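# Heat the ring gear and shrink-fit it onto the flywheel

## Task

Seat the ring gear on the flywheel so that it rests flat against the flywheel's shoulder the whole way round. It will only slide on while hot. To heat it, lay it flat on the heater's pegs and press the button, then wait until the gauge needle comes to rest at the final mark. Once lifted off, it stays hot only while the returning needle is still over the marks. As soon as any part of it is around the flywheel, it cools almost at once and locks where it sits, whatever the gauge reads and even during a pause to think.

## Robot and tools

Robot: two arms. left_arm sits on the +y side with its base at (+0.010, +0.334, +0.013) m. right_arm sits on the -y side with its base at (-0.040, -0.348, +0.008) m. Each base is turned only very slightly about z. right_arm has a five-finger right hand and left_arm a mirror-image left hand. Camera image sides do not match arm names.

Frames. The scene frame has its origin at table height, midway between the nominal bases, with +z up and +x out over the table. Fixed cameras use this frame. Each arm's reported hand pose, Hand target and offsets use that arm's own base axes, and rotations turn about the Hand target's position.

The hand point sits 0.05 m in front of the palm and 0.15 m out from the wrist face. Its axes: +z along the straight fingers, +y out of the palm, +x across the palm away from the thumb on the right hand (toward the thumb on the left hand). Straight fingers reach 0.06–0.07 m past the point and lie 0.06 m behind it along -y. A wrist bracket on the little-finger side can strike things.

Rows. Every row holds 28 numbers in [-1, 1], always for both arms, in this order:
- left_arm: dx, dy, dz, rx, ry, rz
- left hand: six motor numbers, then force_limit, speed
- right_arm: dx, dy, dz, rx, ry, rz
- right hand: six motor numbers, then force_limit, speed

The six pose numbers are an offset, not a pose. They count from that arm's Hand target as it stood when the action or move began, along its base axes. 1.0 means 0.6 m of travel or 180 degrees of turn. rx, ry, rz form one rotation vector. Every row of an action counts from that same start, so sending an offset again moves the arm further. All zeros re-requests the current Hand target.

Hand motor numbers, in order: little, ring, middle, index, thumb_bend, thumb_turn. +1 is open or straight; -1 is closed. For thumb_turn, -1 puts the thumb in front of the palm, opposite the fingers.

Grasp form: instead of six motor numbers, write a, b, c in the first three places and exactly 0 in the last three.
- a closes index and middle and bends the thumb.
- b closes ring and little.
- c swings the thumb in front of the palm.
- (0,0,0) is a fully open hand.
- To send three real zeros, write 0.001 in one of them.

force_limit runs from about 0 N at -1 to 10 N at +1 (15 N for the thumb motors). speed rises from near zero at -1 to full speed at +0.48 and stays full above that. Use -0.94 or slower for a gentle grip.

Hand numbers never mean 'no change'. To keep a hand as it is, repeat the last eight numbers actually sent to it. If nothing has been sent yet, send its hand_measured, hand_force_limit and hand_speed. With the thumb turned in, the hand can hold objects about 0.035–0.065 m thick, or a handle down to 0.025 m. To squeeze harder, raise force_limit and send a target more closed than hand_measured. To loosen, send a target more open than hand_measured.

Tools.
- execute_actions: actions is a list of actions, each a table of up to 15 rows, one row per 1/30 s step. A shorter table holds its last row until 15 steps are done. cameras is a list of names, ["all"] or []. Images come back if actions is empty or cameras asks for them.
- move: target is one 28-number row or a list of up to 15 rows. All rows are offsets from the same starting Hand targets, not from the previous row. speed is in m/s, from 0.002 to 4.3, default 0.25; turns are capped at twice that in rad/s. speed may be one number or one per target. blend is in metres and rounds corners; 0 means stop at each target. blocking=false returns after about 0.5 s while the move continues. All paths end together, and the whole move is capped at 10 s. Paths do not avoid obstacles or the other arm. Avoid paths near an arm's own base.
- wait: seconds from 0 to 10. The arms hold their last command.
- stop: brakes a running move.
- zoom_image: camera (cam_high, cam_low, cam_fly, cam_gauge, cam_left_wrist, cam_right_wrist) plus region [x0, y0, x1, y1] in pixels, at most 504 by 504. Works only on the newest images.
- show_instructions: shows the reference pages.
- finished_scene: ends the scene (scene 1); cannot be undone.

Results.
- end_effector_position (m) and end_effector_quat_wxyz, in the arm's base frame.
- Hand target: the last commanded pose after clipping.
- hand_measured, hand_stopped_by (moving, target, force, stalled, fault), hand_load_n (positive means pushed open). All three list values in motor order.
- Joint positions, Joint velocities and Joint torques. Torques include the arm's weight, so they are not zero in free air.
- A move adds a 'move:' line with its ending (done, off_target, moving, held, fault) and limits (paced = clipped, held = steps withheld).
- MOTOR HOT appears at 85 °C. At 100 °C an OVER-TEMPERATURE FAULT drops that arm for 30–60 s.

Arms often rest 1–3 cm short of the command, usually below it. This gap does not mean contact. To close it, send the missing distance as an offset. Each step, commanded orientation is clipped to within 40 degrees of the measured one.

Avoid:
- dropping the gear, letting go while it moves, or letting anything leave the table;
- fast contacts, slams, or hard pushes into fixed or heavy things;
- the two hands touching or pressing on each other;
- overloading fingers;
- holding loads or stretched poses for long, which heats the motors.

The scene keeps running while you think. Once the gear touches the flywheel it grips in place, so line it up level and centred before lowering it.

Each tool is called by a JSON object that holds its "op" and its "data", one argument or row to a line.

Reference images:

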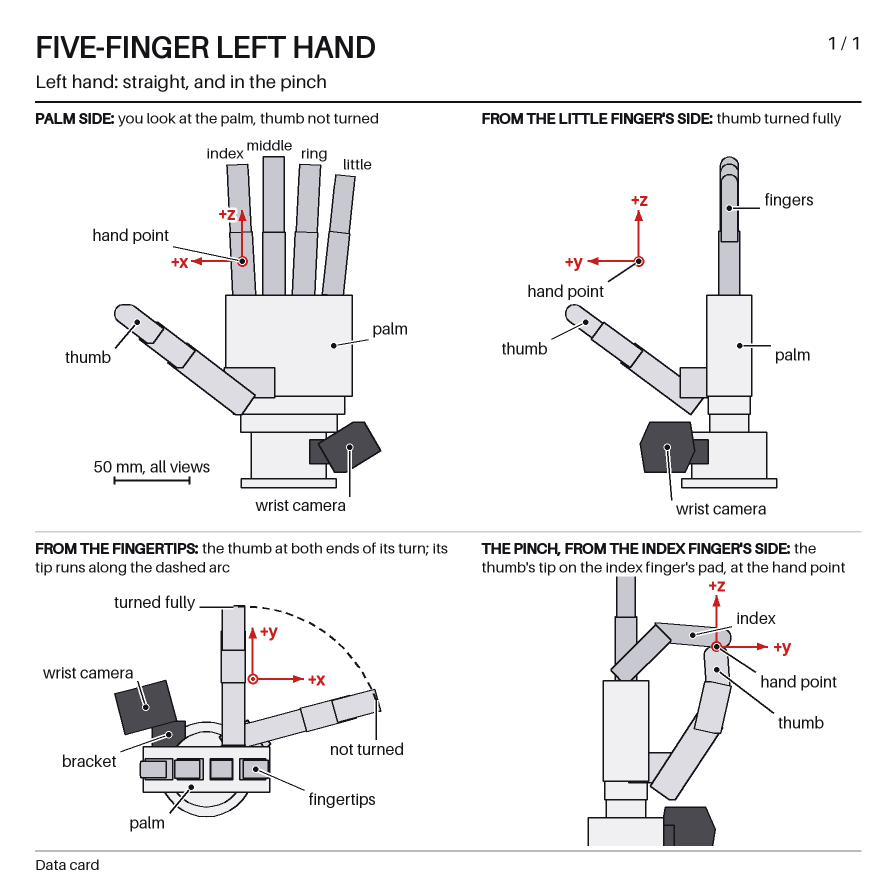

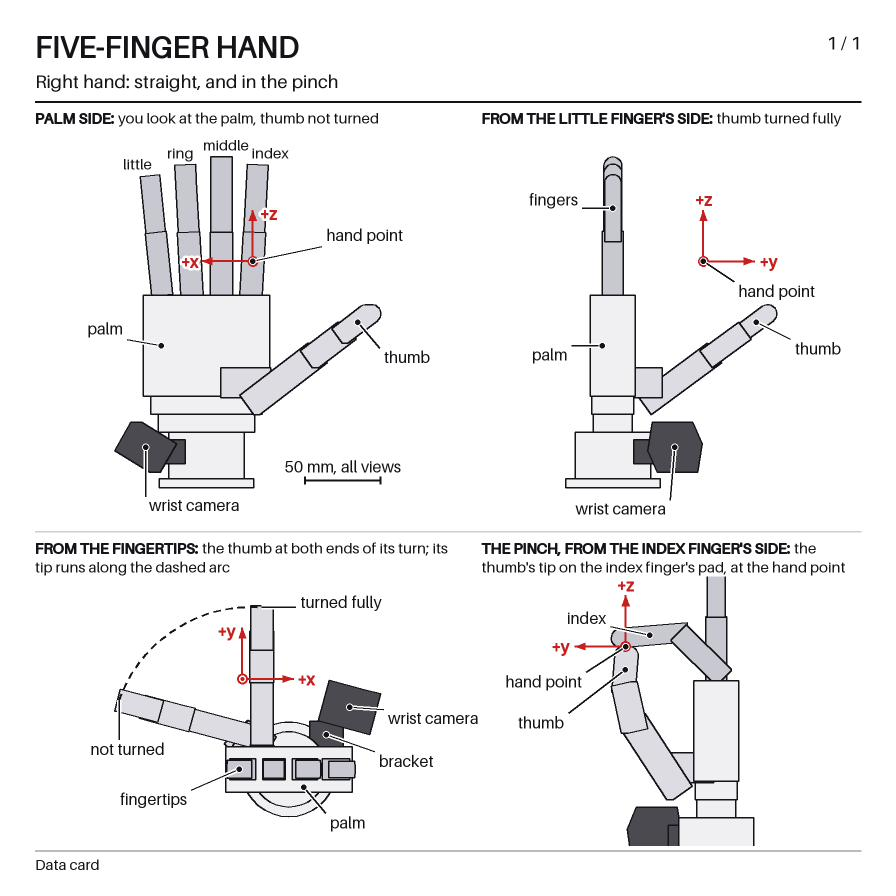

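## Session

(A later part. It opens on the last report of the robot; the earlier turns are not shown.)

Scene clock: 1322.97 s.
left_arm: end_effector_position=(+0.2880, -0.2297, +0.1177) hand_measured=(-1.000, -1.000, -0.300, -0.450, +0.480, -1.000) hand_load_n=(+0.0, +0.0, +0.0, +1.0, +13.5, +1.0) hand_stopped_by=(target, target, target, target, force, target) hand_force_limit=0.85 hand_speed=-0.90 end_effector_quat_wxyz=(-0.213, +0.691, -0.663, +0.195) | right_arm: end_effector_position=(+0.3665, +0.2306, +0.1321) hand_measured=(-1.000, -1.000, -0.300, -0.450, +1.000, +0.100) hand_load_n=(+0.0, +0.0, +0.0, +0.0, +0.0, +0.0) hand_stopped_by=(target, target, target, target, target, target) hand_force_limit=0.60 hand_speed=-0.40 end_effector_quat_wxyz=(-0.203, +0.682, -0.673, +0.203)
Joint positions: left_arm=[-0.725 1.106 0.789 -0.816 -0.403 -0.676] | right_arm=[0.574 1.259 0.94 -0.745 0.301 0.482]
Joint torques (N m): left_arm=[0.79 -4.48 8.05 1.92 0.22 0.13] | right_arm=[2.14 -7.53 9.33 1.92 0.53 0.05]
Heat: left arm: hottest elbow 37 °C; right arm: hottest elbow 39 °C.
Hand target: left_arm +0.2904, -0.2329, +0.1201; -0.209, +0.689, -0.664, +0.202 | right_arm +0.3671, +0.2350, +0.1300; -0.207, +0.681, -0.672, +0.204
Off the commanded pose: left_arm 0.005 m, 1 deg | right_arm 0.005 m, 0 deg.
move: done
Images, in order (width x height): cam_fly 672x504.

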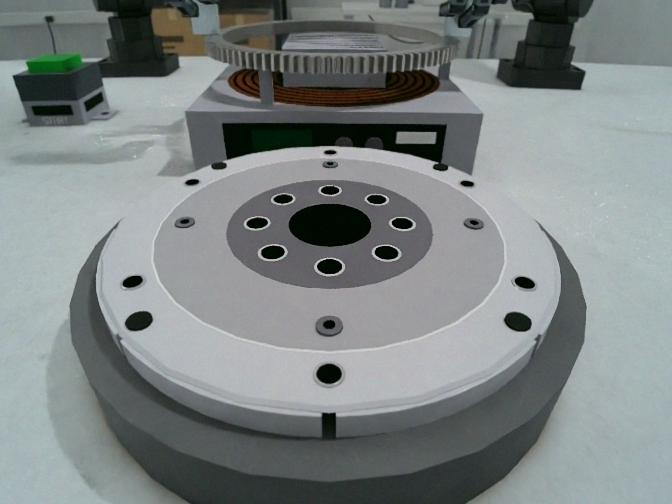

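{"op": "move", "data": {
  "target": [
    [0,0,0,0,0,0,-1,-1,-0.3,-0.45,-0.3,-1,0.85,-0.9,0,-0.0083,-0.0125,0,0,0,-1,-1,-0.3,-0.45,1,0.1,0.6,-0.4],
    [0,0,0,0,0,0,-1,-1,-0.3,-0.45,-0.3,-1,0.85,-0.9,-0.0723,-0.0083,-0.0125,0,0,0,-1,-1,-0.3,-0.45,1,0.1,0.6,-0.4]
  ],
  "speed": 0.06,
  "cameras": ["cam_fly"]
}}

{"op": "zoom_image", "data": {
  "camera": "cam_fly",
  "region": [160, 0, 260, 50]
}}

Scene clock: 1351.53 s.
left_arm: end_effector_position=(+0.2880, -0.2297, +0.1177) hand_measured=(-1.000, -1.000, -0.300, -0.450, +0.480, -1.000) hand_load_n=(+0.0, +0.0, +0.0, +1.0, +13.5, +1.0) hand_stopped_by=(target, target, target, target, force, target) hand_force_limit=0.85 hand_speed=-0.90 end_effector_quat_wxyz=(-0.213, +0.691, -0.663, +0.195) | right_arm: end_effector_position=(+0.3294, +0.2289, +0.1203) hand_measured=(-1.000, -1.000, -0.300, -0.450, +1.000, +0.100) hand_load_n=(+0.0, +0.0, +0.0, +0.0, +0.0, +0.0) hand_stopped_by=(target, target, target, target, target, target) hand_force_limit=0.60 hand_speed=-0.40 end_effector_quat_wxyz=(-0.204, +0.681, -0.673, +0.204)
Joint positions: left_arm=[-0.725 1.106 0.789 -0.816 -0.403 -0.676] | right_arm=[0.63 1.182 0.846 -0.74 0.329 0.535]
Joint torques (N m): left_arm=[0.73 -4.78 8.02 1.89 0.22 0.12] | right_arm=[2.96 -7.82 8.94 0.84 0.54 0.06]
Heat: left arm: hottest elbow 37 °C; right arm: hottest elbow 36 °C.
Hand target: left_arm +0.2904, -0.2329, +0.1201; -0.209, +0.689, -0.664, +0.202 | right_arm +0.3237, +0.2300, +0.1225; -0.207, +0.681, -0.672, +0.204
Off the commanded pose: left_arm 0.005 m, 1 deg | right_arm 0.006 m, 0 deg.
move: done
Images, in order (width x height): cam_fly 672x504.

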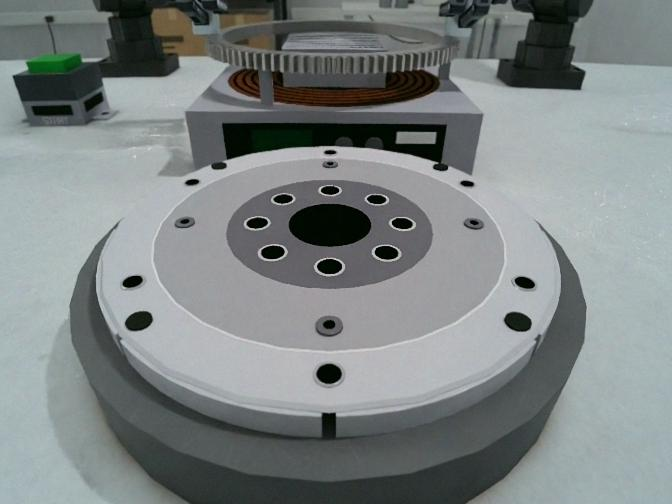

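Scaled by 5.040.

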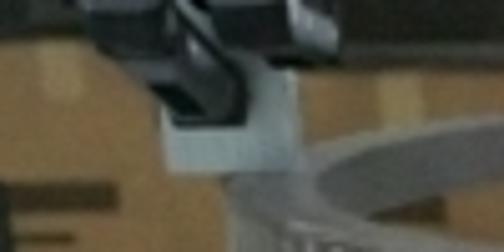

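{"op": "move", "data": {
  "target": [
    [0,0,0,0,0,0,-1,-1,-0.3,-0.45,-0.3,-1,0.85,-0.9,0,0,0,0,0,0,-1,-1,-0.3,-0.45,1,-1,0.85,-0.4],
    [0,0,0,0,0,0,-1,-1,-0.3,-0.45,-0.3,-1,0.85,-0.9,0,0,0,0,0,0,-1,-1,-0.3,-0.45,-0.35,-1,0.85,-0.9]
  ],
  "speed": 0.06
}}

Scene clock: 1364.60 s.
left_arm: end_effector_position=(+0.2880, -0.2297, +0.1177) hand_measured=(-1.000, -1.000, -0.300, -0.450, +0.480, -1.000) hand_load_n=(+0.0, -0.5, +0.0, +0.5, +13.5, +1.0) hand_stopped_by=(target, target, target, target, force, target) hand_force_limit=0.85 hand_speed=-0.90 end_effector_quat_wxyz=(-0.213, +0.691, -0.663, +0.195) | right_arm: end_effector_position=(+0.3289, +0.2290, +0.1202) hand_measured=(-1.000, -1.000, -0.300, -0.450, +0.474, -1.000) hand_load_n=(+0.0, +0.0, +1.5, +1.0, +12.5, +0.5) hand_stopped_by=(target, target, target, target, force, target) hand_force_limit=0.85 hand_speed=-0.90 end_effector_quat_wxyz=(-0.204, +0.681, -0.673, +0.204)
Joint positions: left_arm=[-0.725 1.106 0.789 -0.816 -0.403 -0.676] | right_arm=[0.631 1.182 0.846 -0.742 0.329 0.536]
Joint torques (N m): left_arm=[0.79 -4.6 8.05 1.87 0.22 0.11] | right_arm=[2.08 -7.41 8.96 0.92 0.56 0.03]
Heat: left arm: hottest elbow 37 °C; right arm: hottest elbow 36 °C.
Hand target: left_arm +0.2904, -0.2329, +0.1201; -0.209, +0.689, -0.664, +0.202 | right_arm +0.3238, +0.2300, +0.1226; -0.207, +0.681, -0.672, +0.204
Off the commanded pose: left_arm 0.005 m, 1 deg | right_arm 0.006 m, 0 deg.
move: done

{"op": "move", "data": {
  "target": [
    [0.0193,0.0,0.1415,0,-0.024,0,-1,-1,-0.3,-0.45,-0.3,-1,0.85,-0.9,0.0437,0.0017,0.1707,0,-0.033,0,-1,-1,-0.3,-0.45,-0.35,-1,0.85,-0.9],
    [0.503,0.0148,0.1415,0,-0.024,0,-1,-1,-0.3,-0.45,-0.3,-1,0.85,-0.9,0.525,0.0118,0.1865,0,-0.033,0,-1,-1,-0.3,-0.45,-0.35,-1,0.85,-0.9],
    [0.503,0.0148,0.0248,0,-0.024,0,-1,-1,-0.3,-0.45,-0.3,-1,0.85,-0.9,0.525,0.0118,0.0698,0,-0.033,0,-1,-1,-0.3,-0.45,-0.35,-1,0.85,-0.9]
  ],
  "speed": [0.15,0.25,0.12],
  "blend": [0,0.03,0],
  "cameras": ["cam_fly","cam_gauge"]
}}

Scene clock: 1410.33 s.
left_arm: end_effector_position=(+0.5806, -0.2205, +0.1216) hand_measured=(-1.000, -1.000, -0.300, -0.450, +0.480, -1.000) hand_load_n=(+0.5, +0.0, +0.5, +7.5, +13.0, +3.5) hand_stopped_by=(target, target, target, target, force, target) hand_force_limit=0.85 hand_speed=-0.90 end_effector_quat_wxyz=(-0.225, +0.685, -0.661, +0.206) | right_arm: end_effector_position=(+0.6201, +0.2331, +0.1272) hand_measured=(-1.000, -1.000, -0.300, -0.450, +0.474, -1.000) hand_load_n=(+0.0, +0.5, +3.0, +3.5, +12.5, +2.0) hand_stopped_by=(target, target, target, target, force, target) hand_force_limit=0.85 hand_speed=-0.90 end_effector_quat_wxyz=(-0.202, +0.686, -0.663, +0.222)
Joint positions: left_arm=[-0.361 1.726 1.414 -0.682 -0.242 -0.324] | right_arm=[0.357 1.835 1.586 -0.748 0.218 0.258]
Joint torques (N m): left_arm=[0.73 -13.98 8.81 2.91 0.07 0.08] | right_arm=[1.49 -18.67 12.46 2.82 0.19 0.04]
Heat: left arm: hottest elbow 37 °C; right arm: hottest elbow 35 °C.
Hand target: left_arm +0.5921, -0.2239, +0.1349; -0.234, +0.680, -0.656, +0.228 | right_arm +0.6387, +0.2372, +0.1646; -0.242, +0.669, -0.660, +0.240
Off the commanded pose: left_arm 0.018 m, 3 deg | right_arm 0.042 m, 5 deg.
move: off_target (left_arm, right_arm)
Images, in order (width x height): cam_fly 672x504, cam_gauge 672x504.

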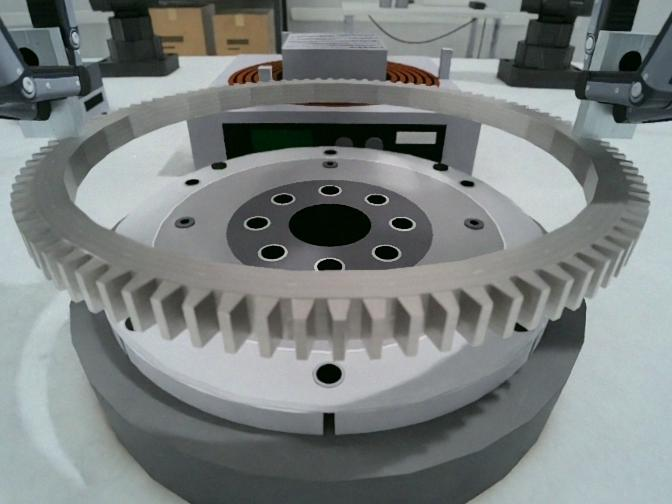

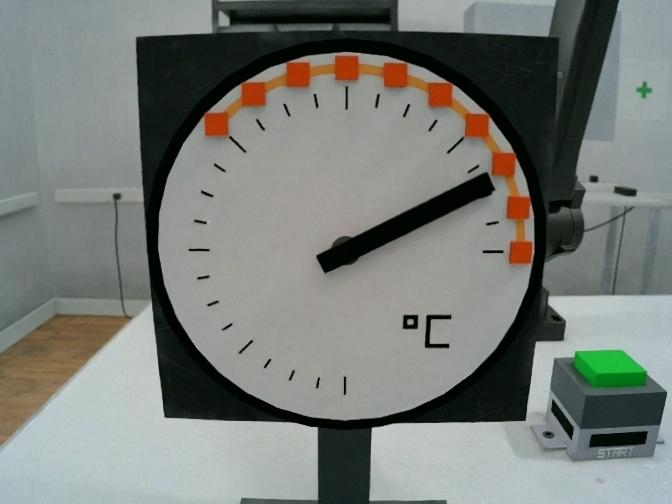

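{"op": "move", "data": {
  "target": [
    [0.0008,0.0008,-0.03,0,0.009,0,-1,-1,-0.3,-0.45,-0.3,-1,0.85,-0.9,0.0008,0.0008,-0.03,0,0.009,0,-1,-1,-0.3,-0.45,-0.35,-1,0.85,-0.9],
    [0.0008,0.0008,-0.15,0,0.009,0,-1,-1,-0.3,-0.45,-0.3,-1,0.85,-0.9,0.0008,0.0008,-0.185,0,0.009,0,-1,-1,-0.3,-0.45,-0.35,-1,0.85,-0.9]
  ],
  "speed": [0.1,0.1],
  "blend": [0.01,0],
  "cameras": ["cam_fly","cam_gauge"]
}}

Scene clock: 1419.20 s.
left_arm: end_effector_position=(+0.5848, -0.2218, +0.0687) hand_measured=(-1.000, -1.000, -0.300, -0.450, +0.482, -1.000) hand_load_n=(+0.0, +0.0, +0.0, +1.0, +17.5, +1.0) hand_stopped_by=(target, target, target, target, force, target) hand_force_limit=0.85 hand_speed=-0.90 end_effector_quat_wxyz=(-0.223, +0.683, -0.661, +0.217) | right_arm: end_effector_position=(+0.6280, +0.2352, +0.0704) hand_measured=(-1.000, -1.000, -0.300, -0.450, +0.474, -1.000) hand_load_n=(+0.0, +0.0, +0.5, +0.0, +10.0, -1.5) hand_stopped_by=(target, target, target, target, force, target) hand_force_limit=0.85 hand_speed=-0.90 end_effector_quat_wxyz=(-0.222, +0.684, -0.655, +0.230)
Joint positions: left_arm=[-0.356 1.779 1.332 -0.529 -0.224 -0.32] | right_arm=[0.354 1.878 1.478 -0.55 0.21 0.244]
Joint torques (N m): left_arm=[0.67 -10.52 6.71 3.96 -0.19 0.02] | right_arm=[1.32 -14.15 9.07 3.86 0.05 0.19]
Heat: left arm: hottest elbow 37 °C; right arm: hottest elbow 35 °C.
Hand target: left_arm +0.5926, -0.2236, +0.0448; -0.225, +0.684, -0.659, +0.218 | right_arm +0.6391, +0.2376, +0.0534; -0.232, +0.673, -0.664, +0.230
Off the commanded pose: left_arm 0.025 m, 0 deg | right_arm 0.020 m, 2 deg.
move: off_target (left_arm, right_arm); blend cut to 0.0094 m at target 1
Images, in order (width x height): cam_fly 672x504, cam_gauge 672x504.

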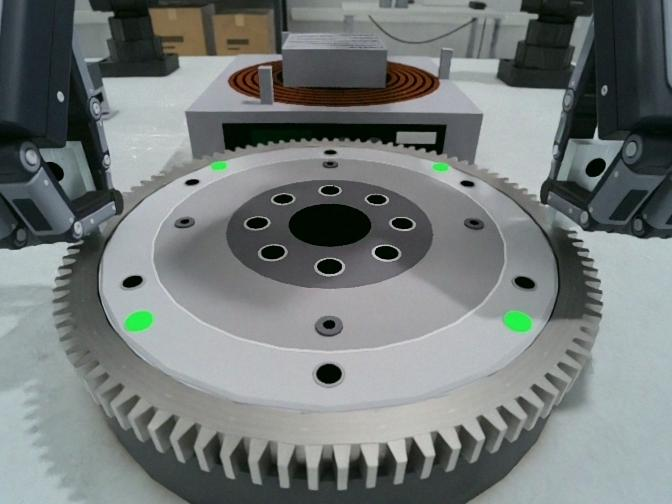

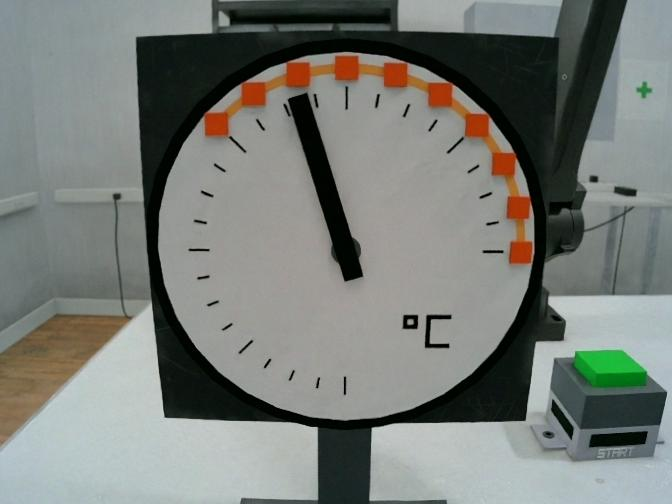

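{"op": "move", "data": {
  "target": [
    [0,0,0.033,0,0,0,-1,-1,-0.3,-0.45,-0.3,-1,0.85,-0.9,0,0,0.03,0,0,0,-1,-1,-0.3,-0.45,-0.35,-1,0.85,-0.9],
    [0,0,0.033,0,0,0,-1,-1,-0.3,-0.45,1,-1,0.85,-0.5,0,0,0.03,0,0,0,-1,-1,-0.3,-0.45,1,-1,0.85,-0.5]
  ],
  "speed": 0.05,
  "cameras": ["cam_fly"]
}}

Scene clock: 1431.33 s.
left_arm: end_effector_position=(+0.5846, -0.2216, +0.0686) hand_measured=(-1.000, -1.000, -0.300, -0.450, +1.000, -1.000) hand_load_n=(+0.5, +0.5, +0.0, +0.0, +0.0, +0.0) hand_stopped_by=(target, target, target, target, target, target) hand_force_limit=0.85 hand_speed=-0.50 end_effector_quat_wxyz=(-0.223, +0.683, -0.661, +0.216) | right_arm: end_effector_position=(+0.6284, +0.2361, +0.0704) hand_measured=(-1.000, -1.000, -0.300, -0.450, +1.000, -1.000) hand_load_n=(+0.0, -0.5, +0.0, +0.0, +0.0, +0.0) hand_stopped_by=(target, target, target, target, target, target) hand_force_limit=0.85 hand_speed=-0.50 end_effector_quat_wxyz=(-0.224, +0.679, -0.660, +0.229)
Joint positions: left_arm=[-0.356 1.778 1.332 -0.529 -0.224 -0.319] | right_arm=[0.354 1.878 1.478 -0.549 0.21 0.259]
Joint torques (N m): left_arm=[0.67 -12.04 8.87 2.07 -0.17 0] | right_arm=[1.26 -15.5 11.26 1.94 0.12 0.06]
Heat: left arm: hottest elbow 36 °C; right arm: hottest elbow 35 °C.
Hand target: left_arm +0.5927, -0.2235, +0.0648; -0.225, +0.684, -0.659, +0.218 | right_arm +0.6392, +0.2376, +0.0714; -0.232, +0.673, -0.664, +0.230
Off the commanded pose: left_arm 0.009 m, 0 deg | right_arm 0.011 m, 1 deg.
move: off_target (right_arm); target 2's new numbers were sent with right_arm's hand 0.012 m and 2 deg from that target
Images, in order (width x height): cam_fly 672x504.

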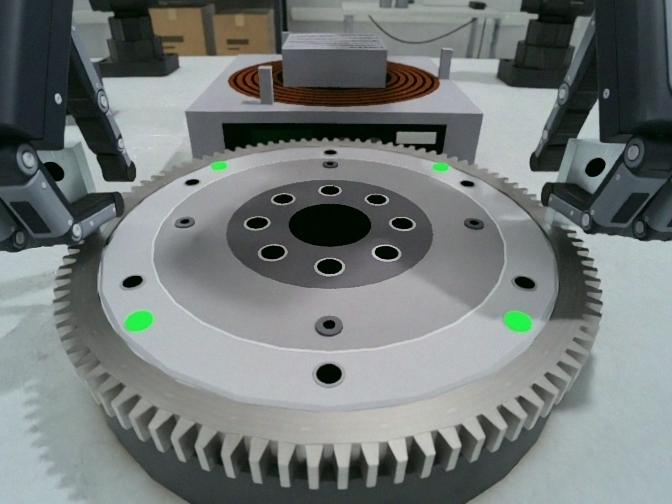

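{"op": "move", "data": {
  "target": [
    [0,0,0,0,0,0,-1,-1,-0.3,-0.45,1,0.1,0.85,-0.2,0,0,0,0,0,0,-1,-1,-0.3,-0.45,1,0.1,0.85,-0.2],
    [0.075,0,0.03,0,0,0,-1,-1,-0.3,-0.45,1,0.1,0.85,-0.2,0.075,0,0.03,0,0,0,-1,-1,-0.3,-0.45,1,0.1,0.85,-0.2],
    [0.075,0,0.2,0,0,0,-1,-1,-0.3,-0.45,1,0.1,0.85,-0.2,0.075,0,0.2,0,0,0,-1,-1,-0.3,-0.45,1,0.1,0.85,-0.2]
  ],
  "speed": [0.05,0.06,0.2],
  "blend": [0,0.01,0],
  "cameras": ["cam_fly","cam_high"]
}}

Scene clock: 1448.60 s.
left_arm: end_effector_position=(+0.6249, -0.2243, +0.1653) hand_measured=(-1.000, -1.000, -0.300, -0.450, +1.000, +0.100) hand_load_n=(+0.0, +0.0, +0.0, +0.0, +0.0, +0.0) hand_stopped_by=(target, target, target, target, target, target) hand_force_limit=0.85 hand_speed=-0.20 end_effector_quat_wxyz=(-0.218, +0.686, -0.663, +0.207) | right_arm: end_effector_position=(+0.6639, +0.2384, +0.1514) hand_measured=(-1.000, -1.000, -0.300, -0.450, +1.000, +0.100) hand_load_n=(+0.0, +0.0, +0.0, +0.0, +0.0, +0.0) hand_stopped_by=(target, target, target, target, target, target) hand_force_limit=0.85 hand_speed=-0.20 end_effector_quat_wxyz=(-0.203, +0.683, -0.668, +0.215)
Joint positions: left_arm=[-0.336 1.811 1.651 -0.835 -0.215 -0.307] | right_arm=[0.337 1.939 1.806 -0.867 0.197 0.256]
Joint torques (N m): left_arm=[1.08 -14.45 11.99 1.09 0.04 0.11] | right_arm=[0.79 -18.49 16.2 1.03 0.04 -0.1]
Heat: left arm: hottest elbow 36 °C; right arm: hottest elbow 35 °C.
Hand target: left_arm +0.6376, -0.2234, +0.1846; -0.225, +0.684, -0.659, +0.218 | right_arm +0.6842, +0.2377, +0.1915; -0.232, +0.673, -0.664, +0.230
Off the commanded pose: left_arm 0.023 m, 2 deg | right_arm 0.045 m, 4 deg.
move: off_target (left_arm, right_arm)
Images, in order (width x height): cam_high 672x504, cam_fly 672x504.

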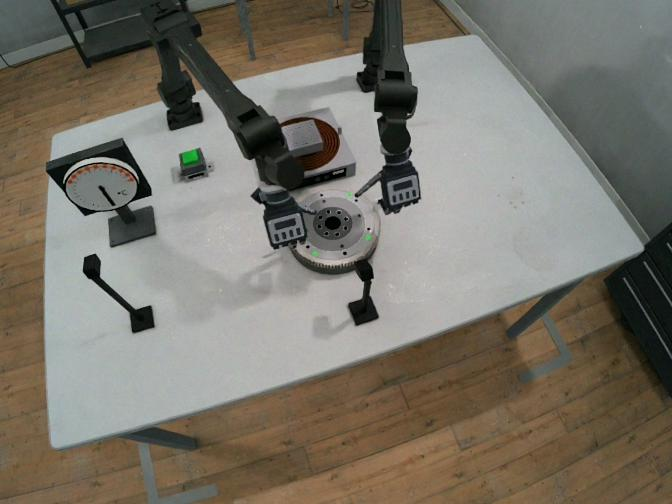

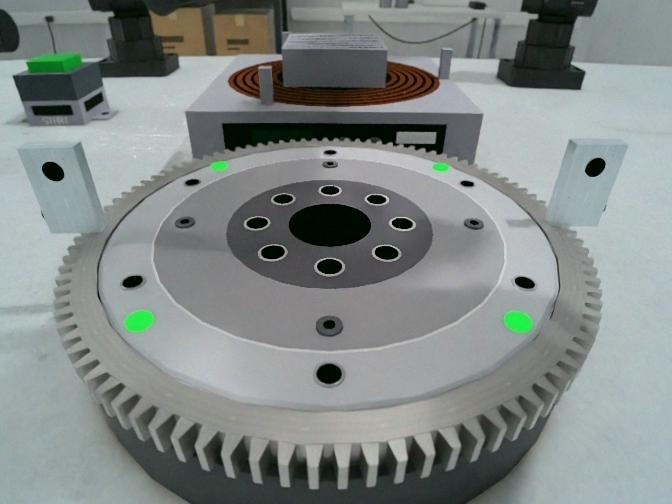

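The ring is on the flywheel, all four of the flywheel's indicators are green, and both hands are clear of it.

{"op": "finished_scene", "data": {

}}

The scene is finished: the task was done.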